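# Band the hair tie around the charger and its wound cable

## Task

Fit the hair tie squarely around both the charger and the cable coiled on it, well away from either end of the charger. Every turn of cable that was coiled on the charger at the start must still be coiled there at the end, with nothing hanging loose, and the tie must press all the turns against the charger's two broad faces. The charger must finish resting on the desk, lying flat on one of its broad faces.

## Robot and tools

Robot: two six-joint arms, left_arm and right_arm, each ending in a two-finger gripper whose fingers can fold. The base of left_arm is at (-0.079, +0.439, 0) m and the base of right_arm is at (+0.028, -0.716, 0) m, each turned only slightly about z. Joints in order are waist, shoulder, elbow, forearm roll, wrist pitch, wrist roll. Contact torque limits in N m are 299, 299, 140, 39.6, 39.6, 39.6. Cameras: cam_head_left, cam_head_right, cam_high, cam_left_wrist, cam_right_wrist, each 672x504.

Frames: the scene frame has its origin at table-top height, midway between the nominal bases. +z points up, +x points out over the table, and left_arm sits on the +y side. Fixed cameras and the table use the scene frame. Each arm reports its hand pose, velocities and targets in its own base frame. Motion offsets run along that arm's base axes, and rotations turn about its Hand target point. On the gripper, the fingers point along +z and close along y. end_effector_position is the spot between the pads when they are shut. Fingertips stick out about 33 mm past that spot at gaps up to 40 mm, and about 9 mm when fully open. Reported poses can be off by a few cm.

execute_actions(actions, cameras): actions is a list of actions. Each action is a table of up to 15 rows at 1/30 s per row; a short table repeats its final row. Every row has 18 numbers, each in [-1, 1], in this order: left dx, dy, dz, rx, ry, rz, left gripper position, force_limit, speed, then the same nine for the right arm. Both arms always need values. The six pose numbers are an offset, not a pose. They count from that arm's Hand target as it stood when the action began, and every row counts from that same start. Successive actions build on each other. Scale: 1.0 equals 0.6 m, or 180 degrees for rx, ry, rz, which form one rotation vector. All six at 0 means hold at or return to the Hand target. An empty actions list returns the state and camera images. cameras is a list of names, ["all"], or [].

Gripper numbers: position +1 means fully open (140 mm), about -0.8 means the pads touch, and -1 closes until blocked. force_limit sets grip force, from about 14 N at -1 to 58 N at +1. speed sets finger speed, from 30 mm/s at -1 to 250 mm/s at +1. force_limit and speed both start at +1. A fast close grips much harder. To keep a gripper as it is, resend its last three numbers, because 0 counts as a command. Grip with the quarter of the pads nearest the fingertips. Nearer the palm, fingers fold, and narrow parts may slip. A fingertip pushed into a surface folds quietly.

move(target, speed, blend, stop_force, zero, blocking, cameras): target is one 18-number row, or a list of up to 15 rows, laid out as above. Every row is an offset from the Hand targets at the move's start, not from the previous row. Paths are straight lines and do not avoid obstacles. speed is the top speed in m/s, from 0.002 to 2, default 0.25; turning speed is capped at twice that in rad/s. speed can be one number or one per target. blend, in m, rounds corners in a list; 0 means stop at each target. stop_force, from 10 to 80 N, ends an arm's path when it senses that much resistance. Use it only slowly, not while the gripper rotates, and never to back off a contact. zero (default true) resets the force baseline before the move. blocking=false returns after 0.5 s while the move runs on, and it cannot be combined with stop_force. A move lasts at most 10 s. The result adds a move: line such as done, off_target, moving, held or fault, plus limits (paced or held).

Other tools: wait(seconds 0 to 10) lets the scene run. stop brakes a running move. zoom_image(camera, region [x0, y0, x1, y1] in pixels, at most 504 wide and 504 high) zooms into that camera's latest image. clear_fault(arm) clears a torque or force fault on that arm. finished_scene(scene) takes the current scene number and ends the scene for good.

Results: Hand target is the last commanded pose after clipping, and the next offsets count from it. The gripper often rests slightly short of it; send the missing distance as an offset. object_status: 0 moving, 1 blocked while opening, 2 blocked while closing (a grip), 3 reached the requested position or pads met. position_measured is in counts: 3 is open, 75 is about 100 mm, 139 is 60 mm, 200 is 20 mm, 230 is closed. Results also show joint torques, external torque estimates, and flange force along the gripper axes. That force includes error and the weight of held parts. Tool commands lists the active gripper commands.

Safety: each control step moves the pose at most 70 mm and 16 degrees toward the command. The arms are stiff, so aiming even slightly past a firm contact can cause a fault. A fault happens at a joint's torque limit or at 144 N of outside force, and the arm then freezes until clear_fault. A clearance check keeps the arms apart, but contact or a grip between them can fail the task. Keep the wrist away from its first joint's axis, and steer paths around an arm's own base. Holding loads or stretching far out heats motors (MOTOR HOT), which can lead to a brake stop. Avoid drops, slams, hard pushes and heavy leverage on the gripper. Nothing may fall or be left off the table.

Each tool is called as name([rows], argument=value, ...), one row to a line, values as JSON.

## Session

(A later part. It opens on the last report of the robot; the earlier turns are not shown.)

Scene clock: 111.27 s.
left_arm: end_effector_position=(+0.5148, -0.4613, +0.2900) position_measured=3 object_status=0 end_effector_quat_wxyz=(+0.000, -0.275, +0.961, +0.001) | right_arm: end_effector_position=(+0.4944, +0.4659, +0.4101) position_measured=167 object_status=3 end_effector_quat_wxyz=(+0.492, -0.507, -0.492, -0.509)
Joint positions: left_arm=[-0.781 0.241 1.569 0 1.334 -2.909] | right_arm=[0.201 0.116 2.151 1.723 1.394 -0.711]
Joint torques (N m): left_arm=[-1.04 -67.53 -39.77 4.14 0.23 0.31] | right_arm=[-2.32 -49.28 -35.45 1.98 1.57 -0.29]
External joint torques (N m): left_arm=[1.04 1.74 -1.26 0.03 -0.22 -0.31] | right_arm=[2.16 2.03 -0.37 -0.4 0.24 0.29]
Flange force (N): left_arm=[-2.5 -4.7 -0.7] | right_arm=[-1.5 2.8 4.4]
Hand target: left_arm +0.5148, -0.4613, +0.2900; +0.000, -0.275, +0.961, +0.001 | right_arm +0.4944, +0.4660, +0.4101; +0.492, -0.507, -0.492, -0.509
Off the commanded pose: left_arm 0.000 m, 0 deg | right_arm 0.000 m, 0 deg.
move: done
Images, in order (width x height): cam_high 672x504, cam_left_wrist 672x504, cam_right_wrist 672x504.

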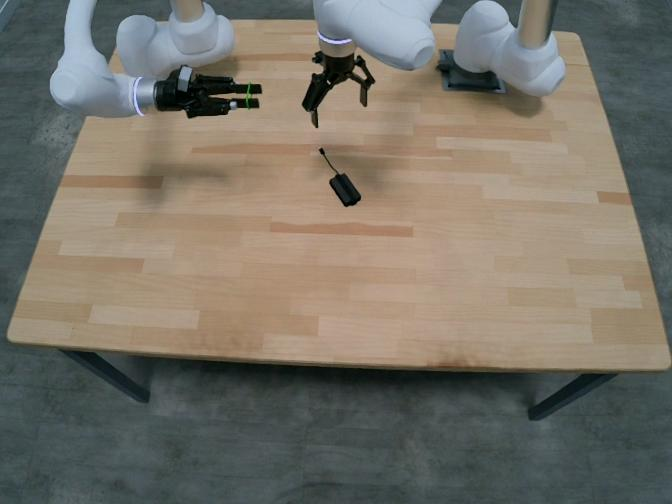

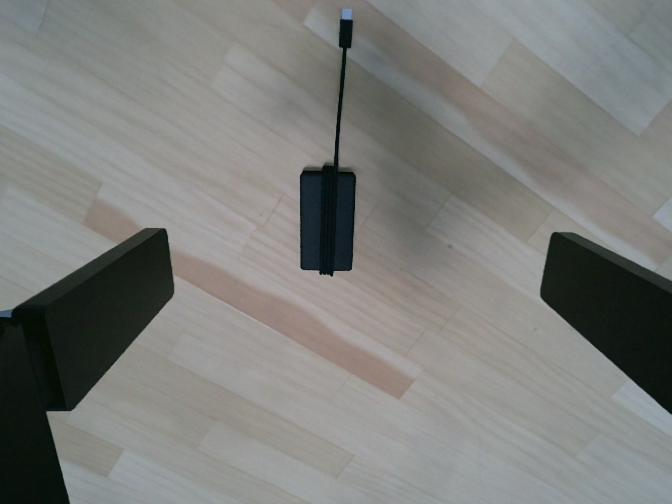

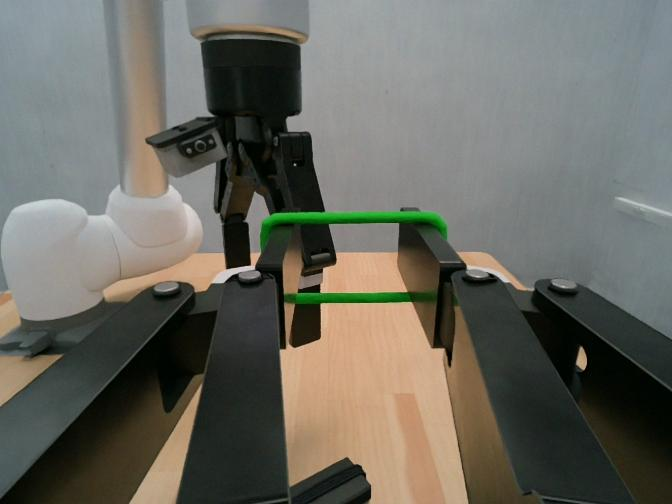

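move(target=[0.0317,-0.0128,-0.245,0,0,0,0.25,0,0,0,0,0,0,0,0,-0.3,-1,-1], speed=0.15, cameras=["cam_left_wrist"])

Scene clock: 119.30 s.
left_arm: end_effector_position=(+0.5338, -0.4690, +0.1430) position_measured=98 object_status=3 end_effector_quat_wxyz=(+0.000, -0.275, +0.961, +0.001) | right_arm: end_effector_position=(+0.4944, +0.4660, +0.4101) position_measured=167 object_status=3 end_effector_quat_wxyz=(+0.492, -0.507, -0.492, -0.509)
Joint positions: left_arm=[-0.77 0.354 1.698 0.001 1.092 -2.898] | right_arm=[0.201 0.116 2.151 1.723 1.394 -0.711]
Joint torques (N m): left_arm=[-1.24 -74.87 -36.2 3.75 0.23 0.31] | right_arm=[-2.03 -49.16 -35.48 2.01 1.56 -0.3]
External joint torques (N m): left_arm=[1.08 1.11 -1.32 0.05 -0.22 -0.31] | right_arm=[2.08 1.15 -0.28 -0.44 0.26 0.3]
Flange force (N): left_arm=[-2.3 -3.7 0.0] | right_arm=[-0.5 1.5 3.7]
Hand target: left_arm +0.5338, -0.4690, +0.1430; +0.000, -0.275, +0.961, +0.001 | right_arm +0.4944, +0.4660, +0.4101; +0.492, -0.507, -0.492, -0.509
Off the commanded pose: left_arm 0.000 m, 0 deg | right_arm 0.000 m, 0 deg.
move: done
Images, in order (width x height): cam_left_wrist 672x504.

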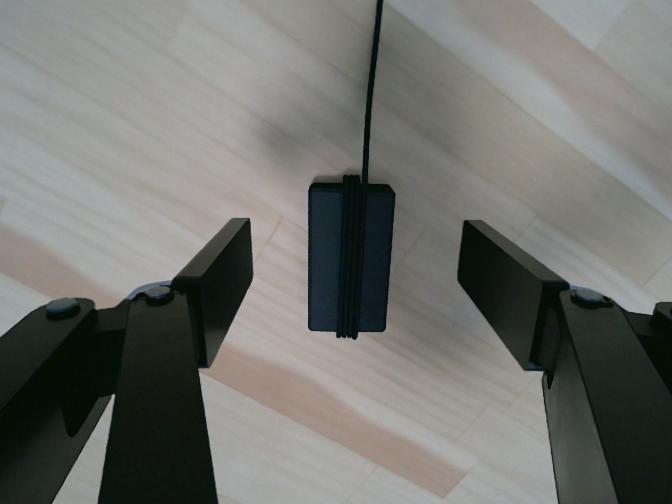

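move([
  [0,0,-0.1583,0,0,0,0.25,0,0,0,0,0,0,0,0,-0.3,-1,-1],
  [0,0,-0.1583,0,0,0,-1,0.2,-0.8,0,0,0,0,0,0,-0.3,-1,-1],
], speed=0.1, cameras=["cam_left_wrist"])

move(target=[0,0,0.1,0,0,0,-1,0.2,-0.8,0,0,0,0,0,0,-0.3,-1,-1], speed=0.06, cameras=["cam_left_wrist","cam_right_wrist","cam_high"])

zoom_image(camera="cam_high", region=[280, 90, 400, 220])

Scene clock: 126.63 s.
left_arm: end_effector_position=(+0.5338, -0.4690, +0.0480) position_measured=151 object_status=0 end_effector_quat_wxyz=(+0.000, -0.275, +0.961, +0.001) | right_arm: end_effector_position=(+0.4944, +0.4660, +0.4101) position_measured=167 object_status=3 end_effector_quat_wxyz=(+0.492, -0.507, -0.492, -0.509)
Joint positions: left_arm=[-0.77 0.436 1.775 0.001 0.932 -2.898] | right_arm=[0.201 0.116 2.151 1.723 1.394 -0.711]
Joint torques (N m): left_arm=[-0.14 -72.11 -29.2 3.87 -0.39 0.3] | right_arm=[-2.1 -49.19 -35.4 2.02 1.59 -0.28]
External joint torques (N m): left_arm=[0.31 -5.82 -4.69 -0.41 0.4 -0.3] | right_arm=[2.21 1.06 -0.47 -0.46 0.24 0.28]
Flange force (N): left_arm=[-0.7 -2.3 -9.6] | right_arm=[-0.2 1.6 4.0]
Hand target: left_arm +0.5338, -0.4690, +0.0480; +0.000, -0.275, +0.961, +0.001 | right_arm +0.4944, +0.4660, +0.4101; +0.492, -0.507, -0.492, -0.509
Off the commanded pose: left_arm 0.000 m, 0 deg | right_arm 0.000 m, 0 deg.
move: done
Images, in order (width x height): cam_left_wrist 672x504.

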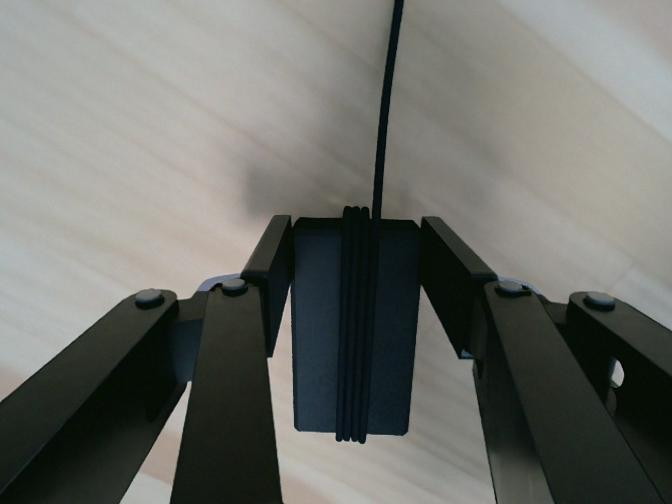

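Scene clock: 127.90 s.
left_arm: end_effector_position=(+0.5338, -0.4690, +0.1079) position_measured=151 object_status=2 end_effector_quat_wxyz=(+0.000, -0.275, +0.961, +0.001) | right_arm: end_effector_position=(+0.4944, +0.4660, +0.4101) position_measured=167 object_status=3 end_effector_quat_wxyz=(+0.492, -0.507, -0.492, -0.509)
Joint positions: left_arm=[-0.77 0.382 1.729 0.001 1.033 -2.898] | right_arm=[0.201 0.116 2.151 1.723 1.394 -0.711]
Joint torques (N m): left_arm=[-1.41 -79.32 -36.47 3.75 0.23 0.28] | right_arm=[-2.21 -49.49 -35.45 2 1.56 -0.29]
External joint torques (N m): left_arm=[1.32 4.31 0.26 -0.07 -0.22 -0.28] | right_arm=[2.36 1.16 -0.6 -0.42 0.28 0.29]
Flange force (N): left_arm=[-3.0 -4.8 4.2] | right_arm=[-0.2 1.9 4.4]
Hand target: left_arm +0.5338, -0.4690, +0.1080; +0.000, -0.275, +0.961, +0.001 | right_arm +0.4944, +0.4660, +0.4101; +0.492, -0.507, -0.492, -0.509
Off the commanded pose: left_arm 0.000 m, 0 deg | right_arm 0.000 m, 0 deg.
move: done
Images, in order (width x height): cam_high 672x504, cam_left_wrist 672x504, cam_right_wrist 672x504.

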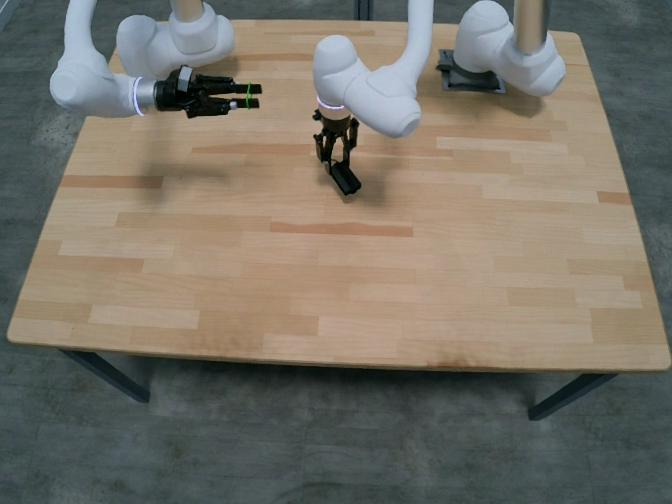

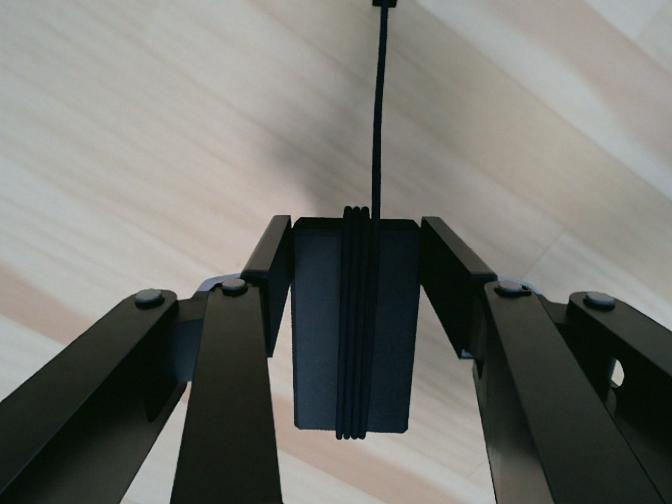

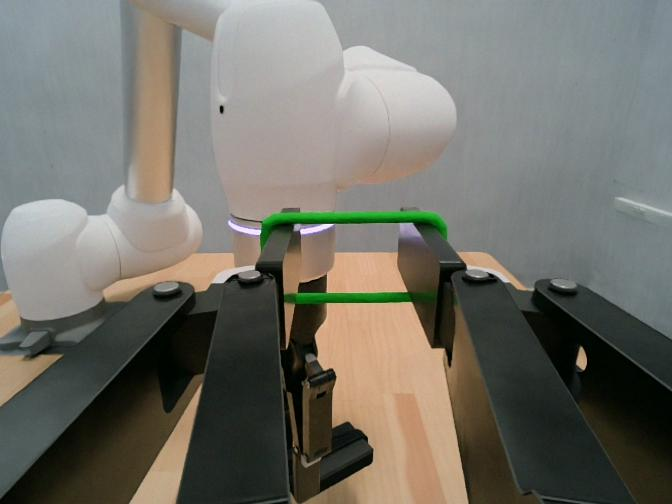

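Scaled by 3.877.

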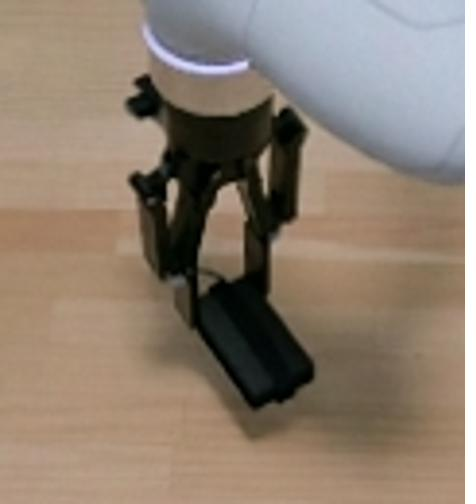

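move([
  [0,0,0.38,0,0,0,-1,0.2,-0.8,0,0,0,0,0,0,-0.3,-1,-1],
  [0.0785,0.175,0.44,0,0,-0.6778,-1,0.2,-0.8,0,0,0,0,0,0,-0.3,-1,-1],
], speed=0.25, blend=[0.03,0], cameras=["all"])

zoom_image(camera="cam_right_wrist", region=[200, 140, 500, 340])

zoom_image(camera="cam_high", region=[230, 40, 410, 140])

Scene clock: 138.47 s.
left_arm: end_effector_position=(+0.5809, -0.3640, +0.3720) position_measured=151 object_status=2 end_effector_quat_wxyz=(+0.001, +0.707, +0.707, +0.001) | right_arm: end_effector_position=(+0.4944, +0.4660, +0.4101) position_measured=167 object_status=3 end_effector_quat_wxyz=(+0.492, -0.507, -0.492, -0.509)
Joint positions: left_arm=[-0.611 0.208 1.461 0.001 1.471 -0.61] | right_arm=[0.201 0.116 2.151 1.723 1.394 -0.711]
Joint torques (N m): left_arm=[-1.21 -67.72 -42.81 4.18 0.13 0.35] | right_arm=[-2.08 -49.15 -35.59 1.99 1.59 -0.31]
External joint torques (N m): left_arm=[1.21 3.99 0.7 0.19 -0.12 -0.35] | right_arm=[2.04 1.55 -0.39 -0.41 0.22 0.3]
Flange force (N): left_arm=[-1.6 5.0 2.0] | right_arm=[-0.9 2.2 3.9]
Hand target: left_arm +0.5809, -0.3640, +0.3720; +0.001, +0.707, +0.707, +0.001 | right_arm +0.4944, +0.4660, +0.4101; +0.492, -0.507, -0.492, -0.509
Off the commanded pose: left_arm 0.000 m, 0 deg | right_arm 0.000 m, 0 deg.
move: done

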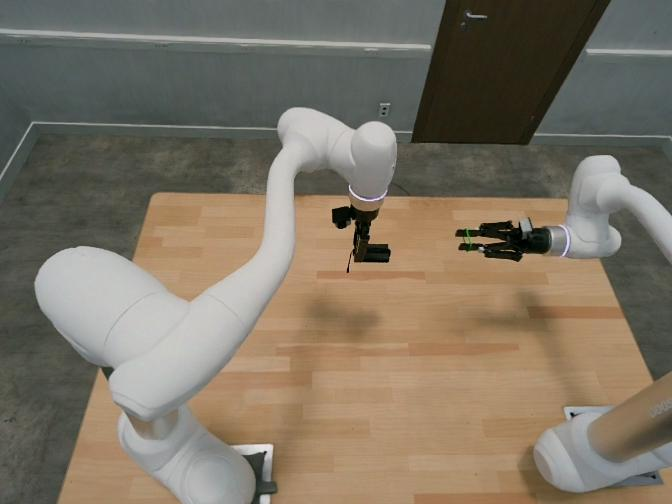

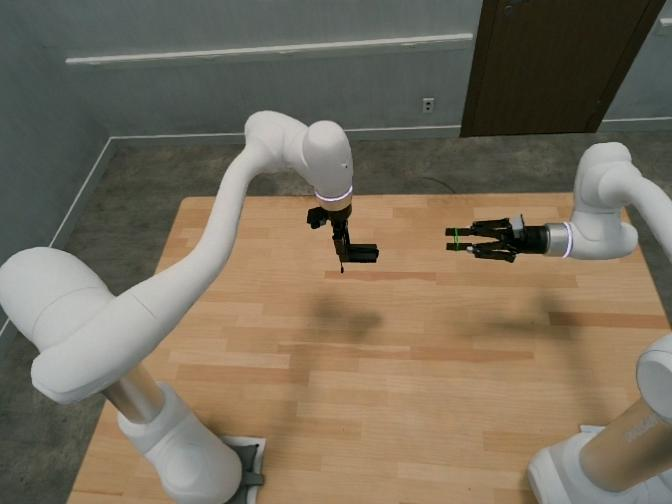

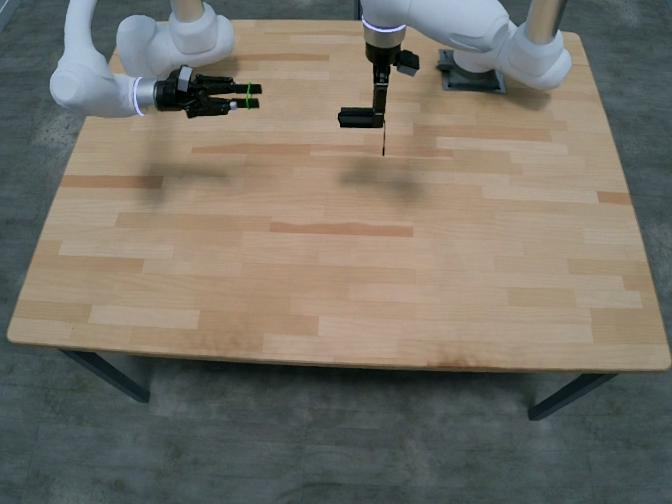

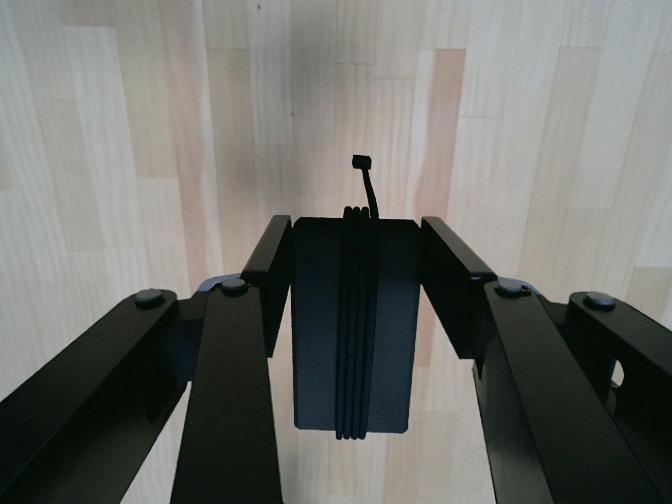

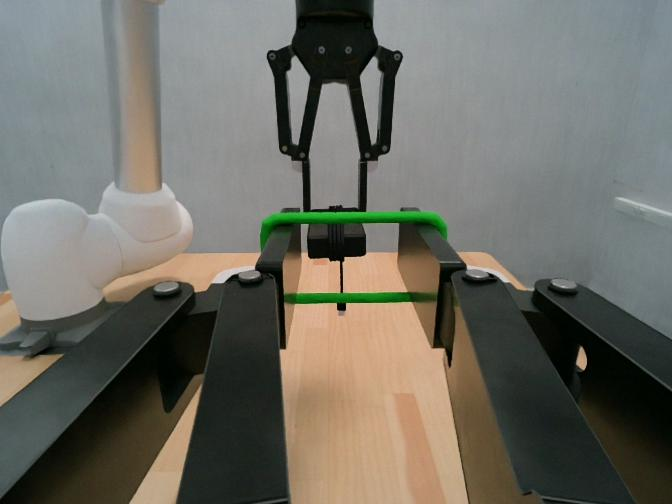

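Scaled by 1.680.

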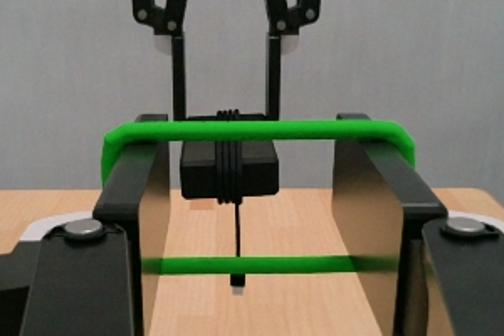

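Scaled by 2.800.

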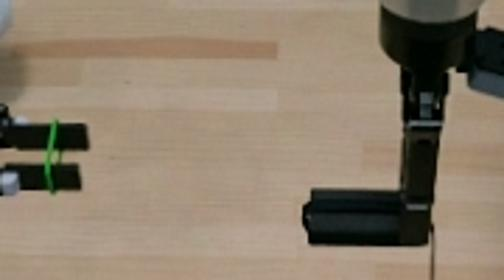

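move([
  [0,0,0,0,0,0,-1,0.2,-0.8,0,0,0,0,0,0,0.13,0,-1],
  [0,0,0,0,0,0,-1,0.2,-0.8,-0.004,0.135,-0.115,0,0,0,0.13,0,-1],
], speed=0.12, cameras=["cam_right_wrist","cam_high","cam_head_left"])

zoom_image(camera="cam_right_wrist", region=[200, 140, 500, 340])

zoom_image(camera="cam_high", region=[230, 60, 410, 160])

Scene clock: 148.57 s.
left_arm: end_effector_position=(+0.5809, -0.3640, +0.3720) position_measured=151 object_status=2 end_effector_quat_wxyz=(+0.001, +0.707, +0.707, +0.001) | right_arm: end_effector_position=(+0.4920, +0.5469, +0.3412) position_measured=113 object_status=3 end_effector_quat_wxyz=(+0.492, -0.507, -0.492, -0.509)
Joint positions: left_arm=[-0.611 0.208 1.461 0.001 1.471 -0.61] | right_arm=[0.354 0.244 2.159 1.864 1.316 -0.872]
Joint torques (N m): left_arm=[-1.52 -68.1 -42.68 4.18 0.18 0.35] | right_arm=[-2.13 -59.22 -32.22 1.26 1.89 -0.28]
External joint torques (N m): left_arm=[1.57 4.58 0.66 0.18 -0.16 -0.35] | right_arm=[2.27 1.41 -0.44 -0.39 0.24 0.28]
Flange force (N): left_arm=[-1.7 6.1 2.1] | right_arm=[-1.1 1.3 4.3]
Hand target: left_arm +0.5809, -0.3640, +0.3720; +0.001, +0.707, +0.707, +0.001 | right_arm +0.4920, +0.5470, +0.3411; +0.492, -0.507, -0.492, -0.509
Off the commanded pose: left_arm 0.000 m, 0 deg | right_arm 0.000 m, 0 deg.
move: done
Images, in order (width x height): cam_head_left 672x504, cam_high 672x504, cam_right_wrist 672x504.

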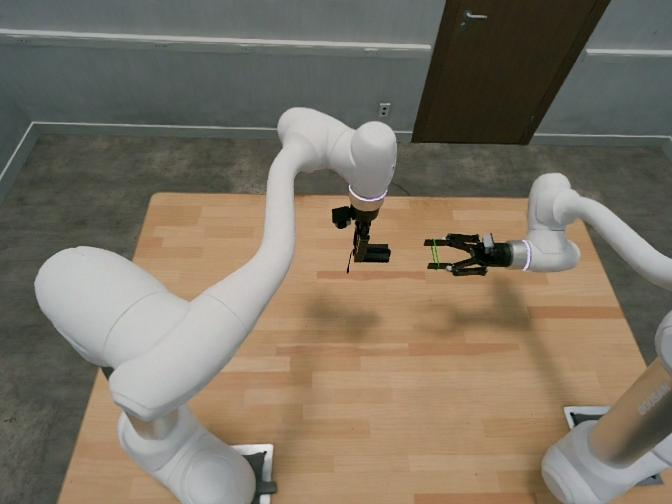

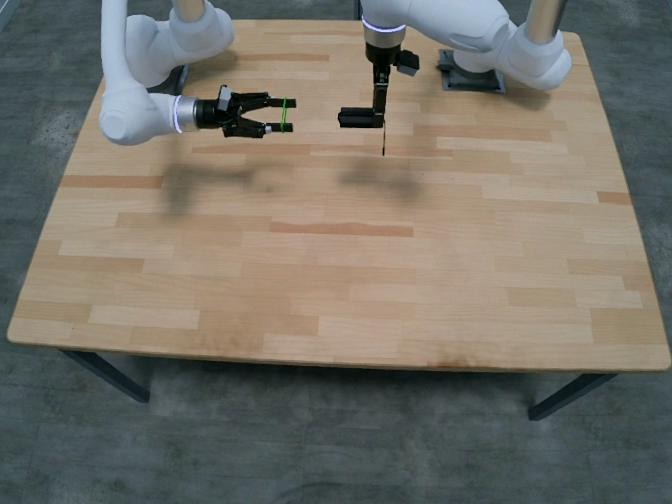

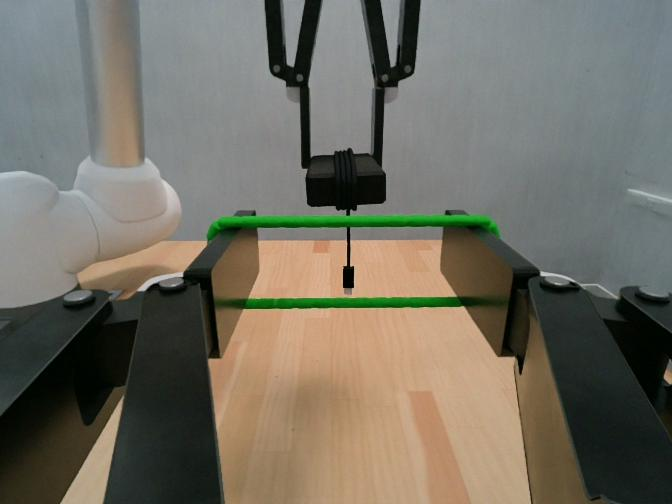

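Scaled by 1.680.

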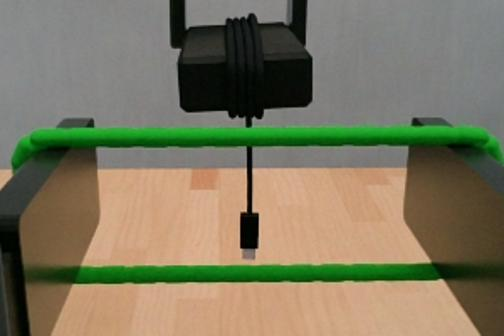

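Scaled by 2.800.

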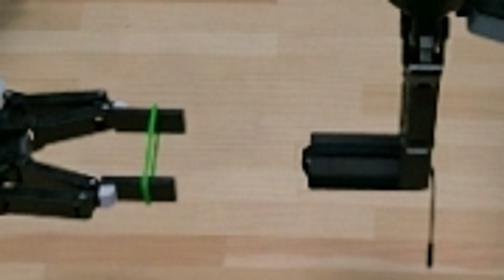

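move(target=[0,0,0,0,0,0,-1,0.2,-0.8,0.0077,0.2167,-0.003,0,0,0,0.13,0,-1], speed=0.06, stop_force=15, cameras=["cam_right_wrist","cam_high","cam_left_wrist"])

zoom_image(camera="cam_high", region=[270, 60, 430, 160])

zoom_image(camera="cam_left_wrist", region=[220, 190, 500, 504])

Scene clock: 161.27 s.
left_arm: end_effector_position=(+0.5809, -0.3640, +0.3720) position_measured=151 object_status=2 end_effector_quat_wxyz=(+0.001, +0.707, +0.707, +0.001) | right_arm: end_effector_position=(+0.4967, +0.6770, +0.3393) position_measured=113 object_status=3 end_effector_quat_wxyz=(+0.492, -0.507, -0.492, -0.509)
Joint positions: left_arm=[-0.611 0.208 1.461 0.001 1.471 -0.61] | right_arm=[0.559 0.334 2.032 2.019 1.171 -0.889]
Joint torques (N m): left_arm=[-1.43 -67.76 -42.72 4.2 0.17 0.32] | right_arm=[-2 -70.53 -33.52 0.69 1.9 -0.31]
External joint torques (N m): left_arm=[1.49 4.3 0.69 0.17 -0.15 -0.32] | right_arm=[2.09 2.3 -0.36 -0.4 0.26 0.31]
Flange force (N): left_arm=[-1.5 5.7 2.1] | right_arm=[-2.1 1.6 4.4]
Hand target: left_arm +0.5809, -0.3640, +0.3720; +0.001, +0.707, +0.707, +0.001 | right_arm +0.4966, +0.6770, +0.3393; +0.492, -0.507, -0.492, -0.509
Off the commanded pose: left_arm 0.000 m, 0 deg | right_arm 0.000 m, 0 deg.
move: done
Images, in order (width x height): cam_high 672x504, cam_left_wrist 672x504, cam_right_wrist 672x504.

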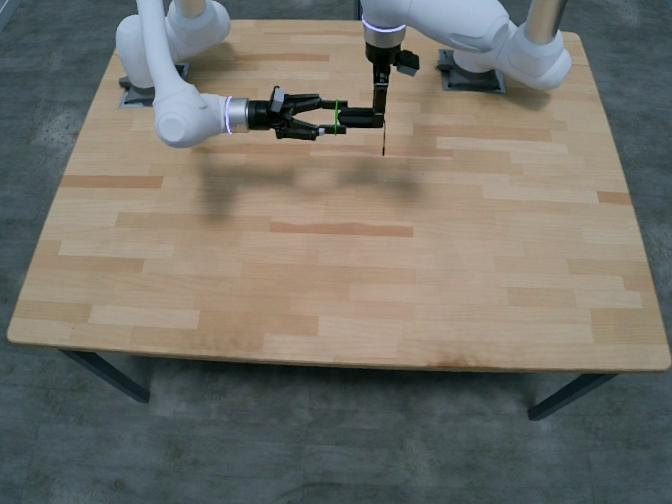

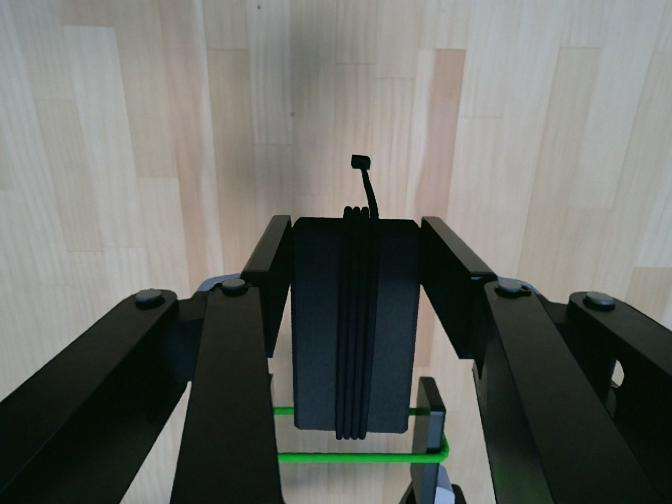

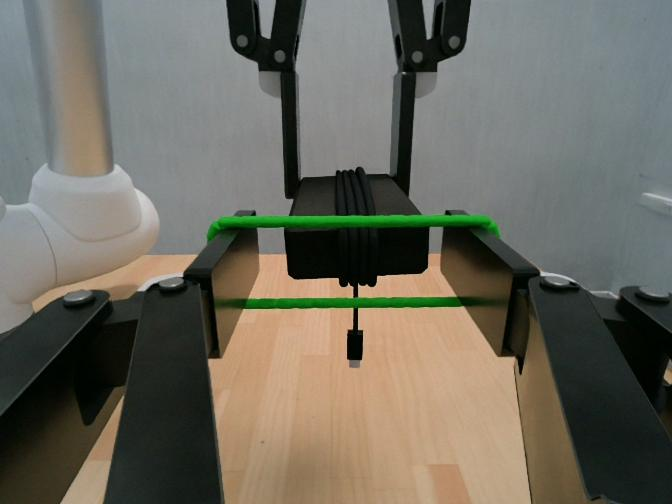

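Scaled by 3.150.

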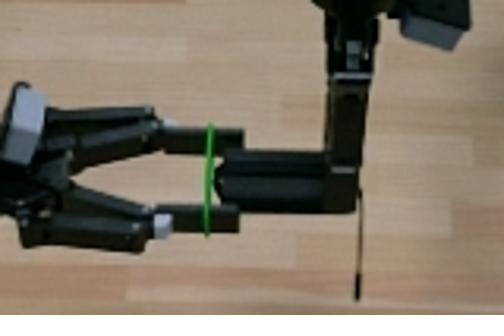

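Scaled by 1.605.

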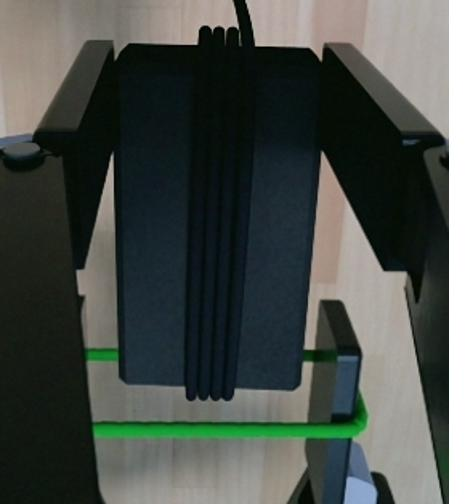

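move(target=[0,0,0,0,0,0,-1,0.2,-0.8,0.003,0.09,0,0,0,0,0.13,0,-1], speed=0.03, stop_force=20, cameras=["cam_right_wrist","cam_high","cam_left_wrist"])

zoom_image(camera="cam_high", region=[270, 60, 430, 160])

zoom_image(camera="cam_left_wrist", region=[220, 190, 500, 504])

Scene clock: 170.60 s.
left_arm: end_effector_position=(+0.5809, -0.3640, +0.3720) position_measured=151 object_status=2 end_effector_quat_wxyz=(+0.001, +0.707, +0.707, +0.001) | right_arm: end_effector_position=(+0.4985, +0.7310, +0.3393) position_measured=113 object_status=3 end_effector_quat_wxyz=(+0.492, -0.507, -0.492, -0.509)
Joint positions: left_arm=[-0.611 0.208 1.461 0.001 1.471 -0.61] | right_arm=[0.63 0.377 1.965 2.07 1.116 -0.891]
Joint torques (N m): left_arm=[-1.62 -68.06 -43.14 4.02 0.09 0.29] | right_arm=[-1.81 -74.98 -34.1 0.33 1.74 -0.28]
External joint torques (N m): left_arm=[1.52 4.54 1.07 0.34 -0.07 -0.29] | right_arm=[2.01 1.34 -0.89 -0.26 0.44 0.28]
Flange force (N): left_arm=[-1.3 5.4 2.6] | right_arm=[-0.8 1.3 4.1]
Hand target: left_arm +0.5809, -0.3640, +0.3720; +0.001, +0.707, +0.707, +0.001 | right_arm +0.4984, +0.7310, +0.3393; +0.492, -0.507, -0.492, -0.509
Off the commanded pose: left_arm 0.000 m, 0 deg | right_arm 0.000 m, 0 deg.
move: done
Images, in order (width x height): cam_high 672x504, cam_left_wrist 672x504, cam_right_wrist 672x504.

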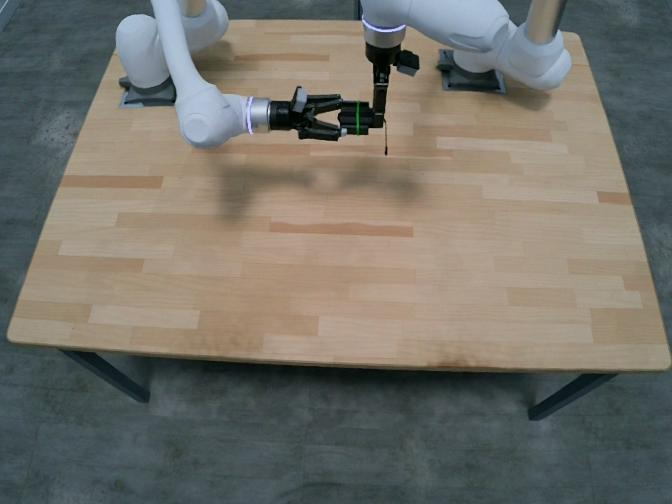

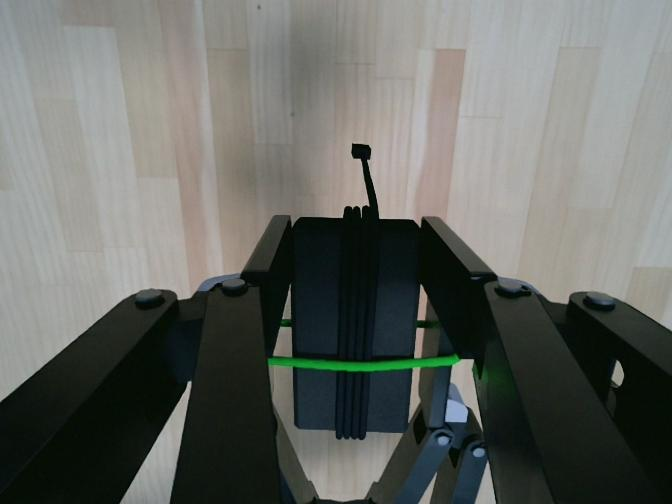

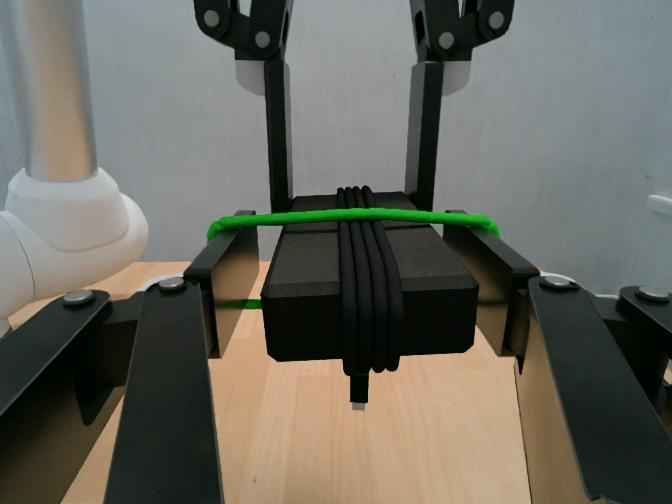

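Scaled by 3.150.

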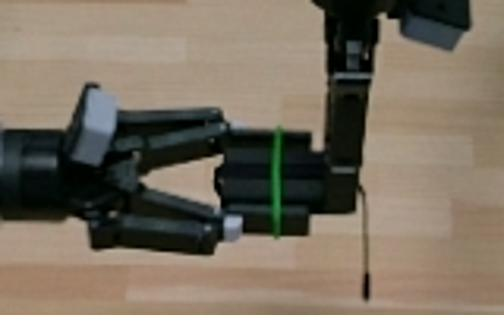

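Scaled by 1.605.

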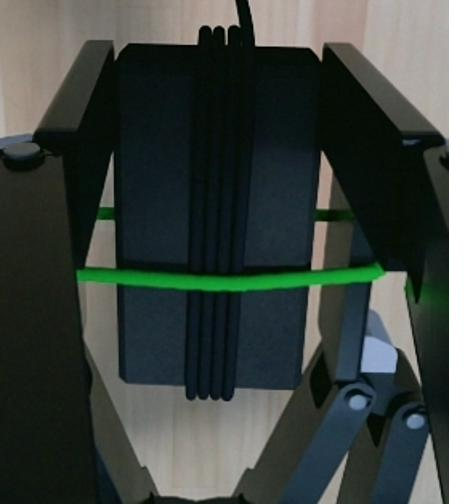

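move([
  [0,0,0,0,0,0,-1,0.2,-0.8,0.002,0,0,0,0,0,0.13,0,-1],
  [0,0,0,0,0,0,-1,0.2,-0.8,0.002,0,0,0,0,0,-1,-0.4,-1],
], speed=0.02)

wait(seconds=1, cameras=["cam_right_wrist","cam_high","cam_left_wrist"])

zoom_image(camera="cam_high", region=[270, 60, 430, 160])

Scene clock: 177.17 s.
left_arm: end_effector_position=(+0.5809, -0.3640, +0.3720) position_measured=151 object_status=2 end_effector_quat_wxyz=(+0.001, +0.707, +0.707, +0.001) | right_arm: end_effector_position=(+0.4997, +0.7310, +0.3393) position_measured=148 object_status=0 end_effector_quat_wxyz=(+0.492, -0.507, -0.492, -0.509)
Joint positions: left_arm=[-0.611 0.208 1.461 0.001 1.471 -0.61] | right_arm=[0.629 0.379 1.964 2.069 1.116 -0.89]
Joint torques (N m): left_arm=[-3.07 -67.42 -44.68 3.1 -1.41 -0.06] | right_arm=[1.48 -75.24 -34.65 0.28 1.99 -0.1]
External joint torques (N m): left_arm=[2.78 3.59 2.51 1.27 1.43 0.06] | right_arm=[-1.67 2.1 -0.1 -0.18 0.17 0.1]
Flange force (N): left_arm=[2.7 3.5 2.1] | right_arm=[-2.3 4.1 -0.6]
Hand target: left_arm +0.5809, -0.3640, +0.3720; +0.001, +0.707, +0.707, +0.001 | right_arm +0.4996, +0.7310, +0.3393; +0.492, -0.507, -0.492, -0.509
Off the commanded pose: left_arm 0.000 m, 0 deg | right_arm 0.000 m, 0 deg.
move: done

Scene clock: 178.17 s.
left_arm: end_effector_position=(+0.5809, -0.3640, +0.3720) position_measured=151 object_status=2 end_effector_quat_wxyz=(+0.001, +0.707, +0.707, +0.001) | right_arm: end_effector_position=(+0.4997, +0.7310, +0.3393) position_measured=148 object_status=2 end_effector_quat_wxyz=(+0.492, -0.507, -0.492, -0.509)
Joint positions: left_arm=[-0.611 0.208 1.461 0.001 1.471 -0.61] | right_arm=[0.629 0.379 1.964 2.069 1.116 -0.89]
Joint torques (N m): left_arm=[-3.22 -67.08 -44.59 3.09 -1.44 -0.1] | right_arm=[1.05 -75.17 -34.66 0.31 1.98 -0.12]
External joint torques (N m): left_arm=[3.22 3.86 2.64 1.26 1.45 0.1] | right_arm=[-0.97 2.03 0.03 -0.24 0.18 0.12]
Flange force (N): left_arm=[3.2 4.1 2.3] | right_arm=[-2.2 3.3 0.0]
Hand target: left_arm +0.5809, -0.3640, +0.3720; +0.001, +0.707, +0.707, +0.001 | right_arm +0.4996, +0.7310, +0.3393; +0.492, -0.507, -0.492, -0.509
Tool commands: left_gripper/position=-1.0 left_gripper/force_limit=+0.2 left_gripper/speed=-0.8 right_gripper/position=-1.0 right_gripper/force_limit=-0.4 right_gripper/speed=-1.0
Off the commanded pose: left_arm 0.000 m, 0 deg | right_arm 0.000 m, 0 deg.
wait: 1.00 s; at rest by 0.17 s
Images, in order (width x height): cam_high 672x504, cam_left_wrist 672x504, cam_right_wrist 672x504.

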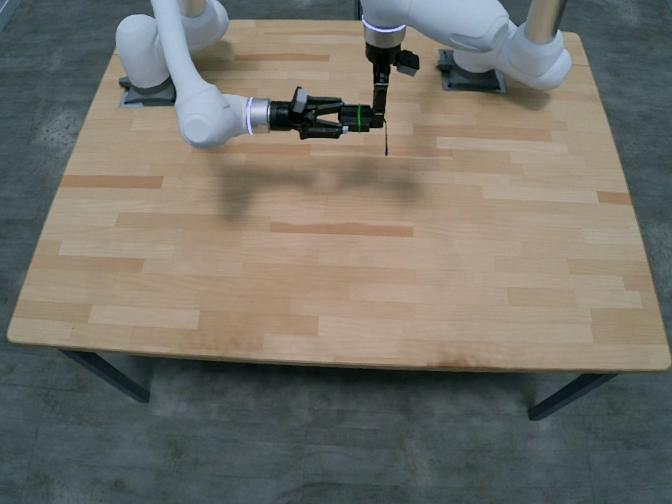

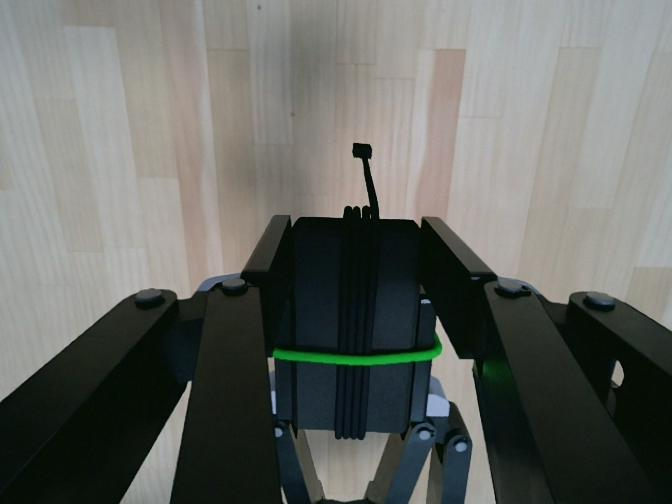

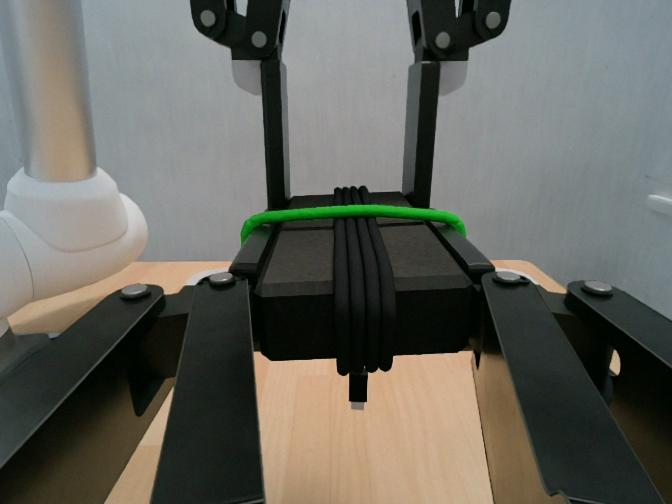

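Scaled by 3.150.

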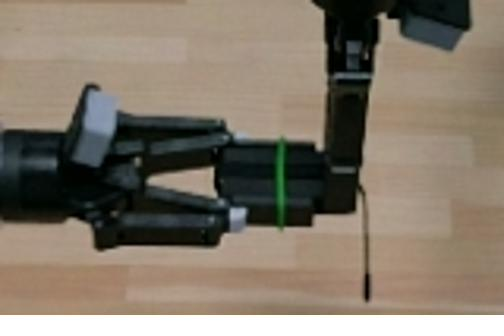

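move([
  [0,0,0,0,0,0,0.3,0.2,-1,0,0,0,0,0,0,-1,-0.4,-1],
  [0,0,0.25,0,0,0,0.3,0.2,-1,0,0,0,0,0,0,-1,-0.4,-1],
  [0.0018,0.3,0.25,0,0,0.5,0.3,0.2,-1,0,0,0.1345,0,0,0,-1,-0.4,-1],
  [0.0018,0.367,0.08,-0.385,0.385,0.385,0.3,0.2,-1,0,0,0.1345,0,0,0,-1,-0.4,-1],
], speed=0.25, cameras=["all"])

zoom_image(camera="cam_left_wrist", region=[220, 60, 470, 300])

Scene clock: 202.97 s.
left_arm: end_effector_position=(+0.5820, -0.1438, +0.4200) position_measured=91 object_status=3 end_effector_quat_wxyz=(+0.000, +0.000, +0.708, -0.707) | right_arm: end_effector_position=(+0.4996, +0.7310, +0.4200) position_measured=148 object_status=2 end_effector_quat_wxyz=(+0.492, -0.507, -0.492, -0.509)
Joint positions: left_arm=[0.257 0.261 1.943 -1.415 1.776 -0.92] | right_arm=[0.629 0.289 1.907 1.999 1.05 -0.742]
Joint torques (N m): left_arm=[-1.06 -59.64 -29.53 -1.76 1.82 0.23] | right_arm=[-2.17 -73.24 -40.03 1.45 2.43 -0.34]
External joint torques (N m): left_arm=[1.17 1.8 -1.3 0.15 -0.14 -0.27] | right_arm=[2.14 5.08 1.57 -1.13 -0.55 0.34]
Flange force (N): left_arm=[-4.4 0.4 -3.3] | right_arm=[-4.2 2.0 5.0]
Hand target: left_arm +0.5820, -0.1438, +0.4200; +0.000, +0.000, +0.708, -0.707 | right_arm +0.4996, +0.7310, +0.4200; +0.492, -0.507, -0.492, -0.509
Off the commanded pose: left_arm 0.000 m, 0 deg | right_arm 0.000 m, 0 deg.
move: done

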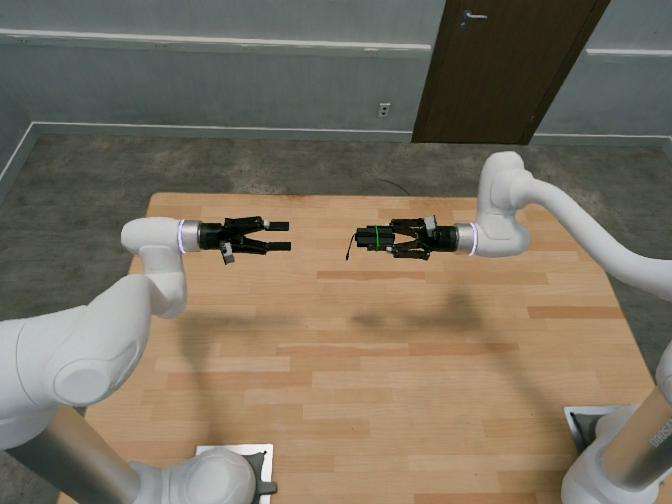

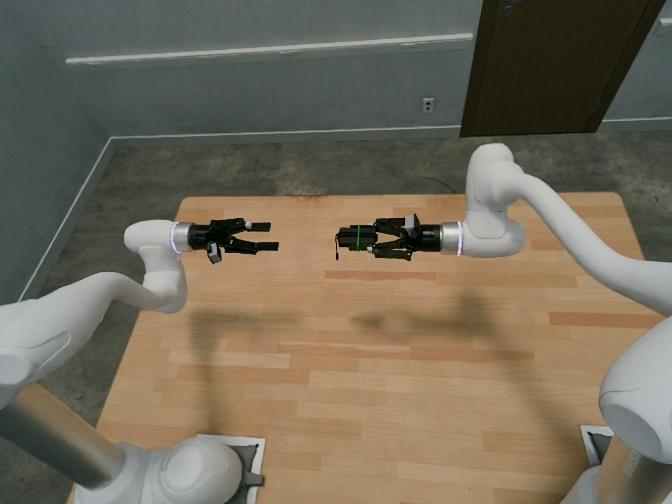

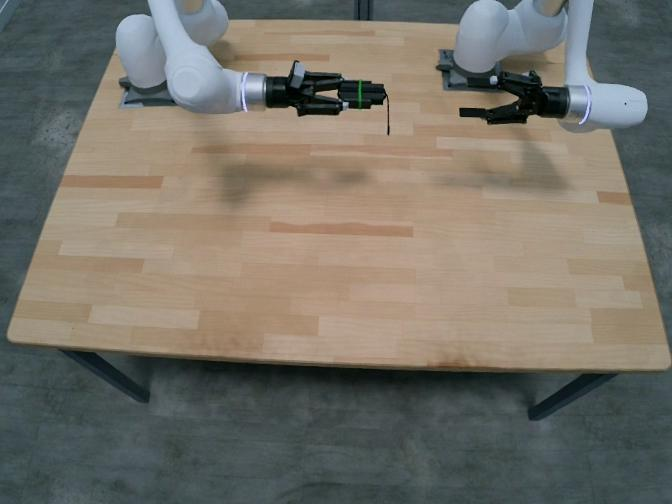

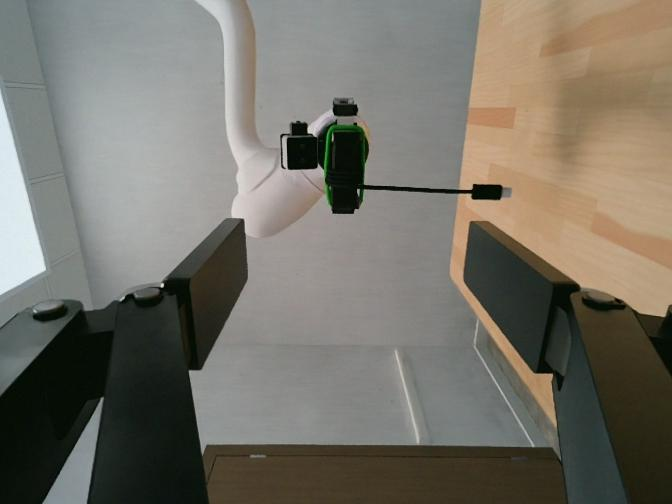

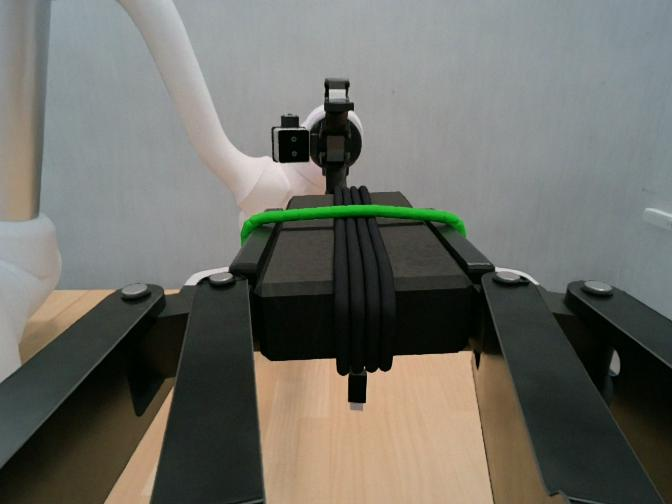

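Scaled by 2.016.

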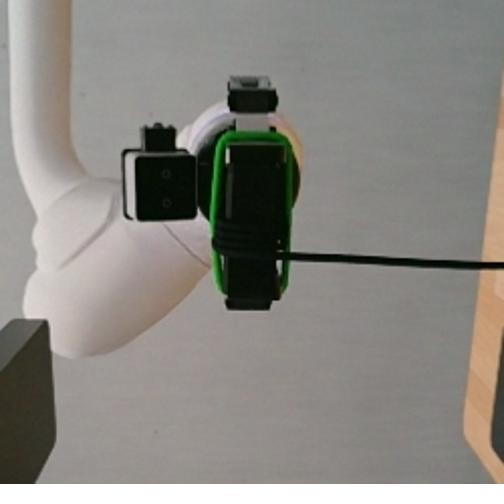

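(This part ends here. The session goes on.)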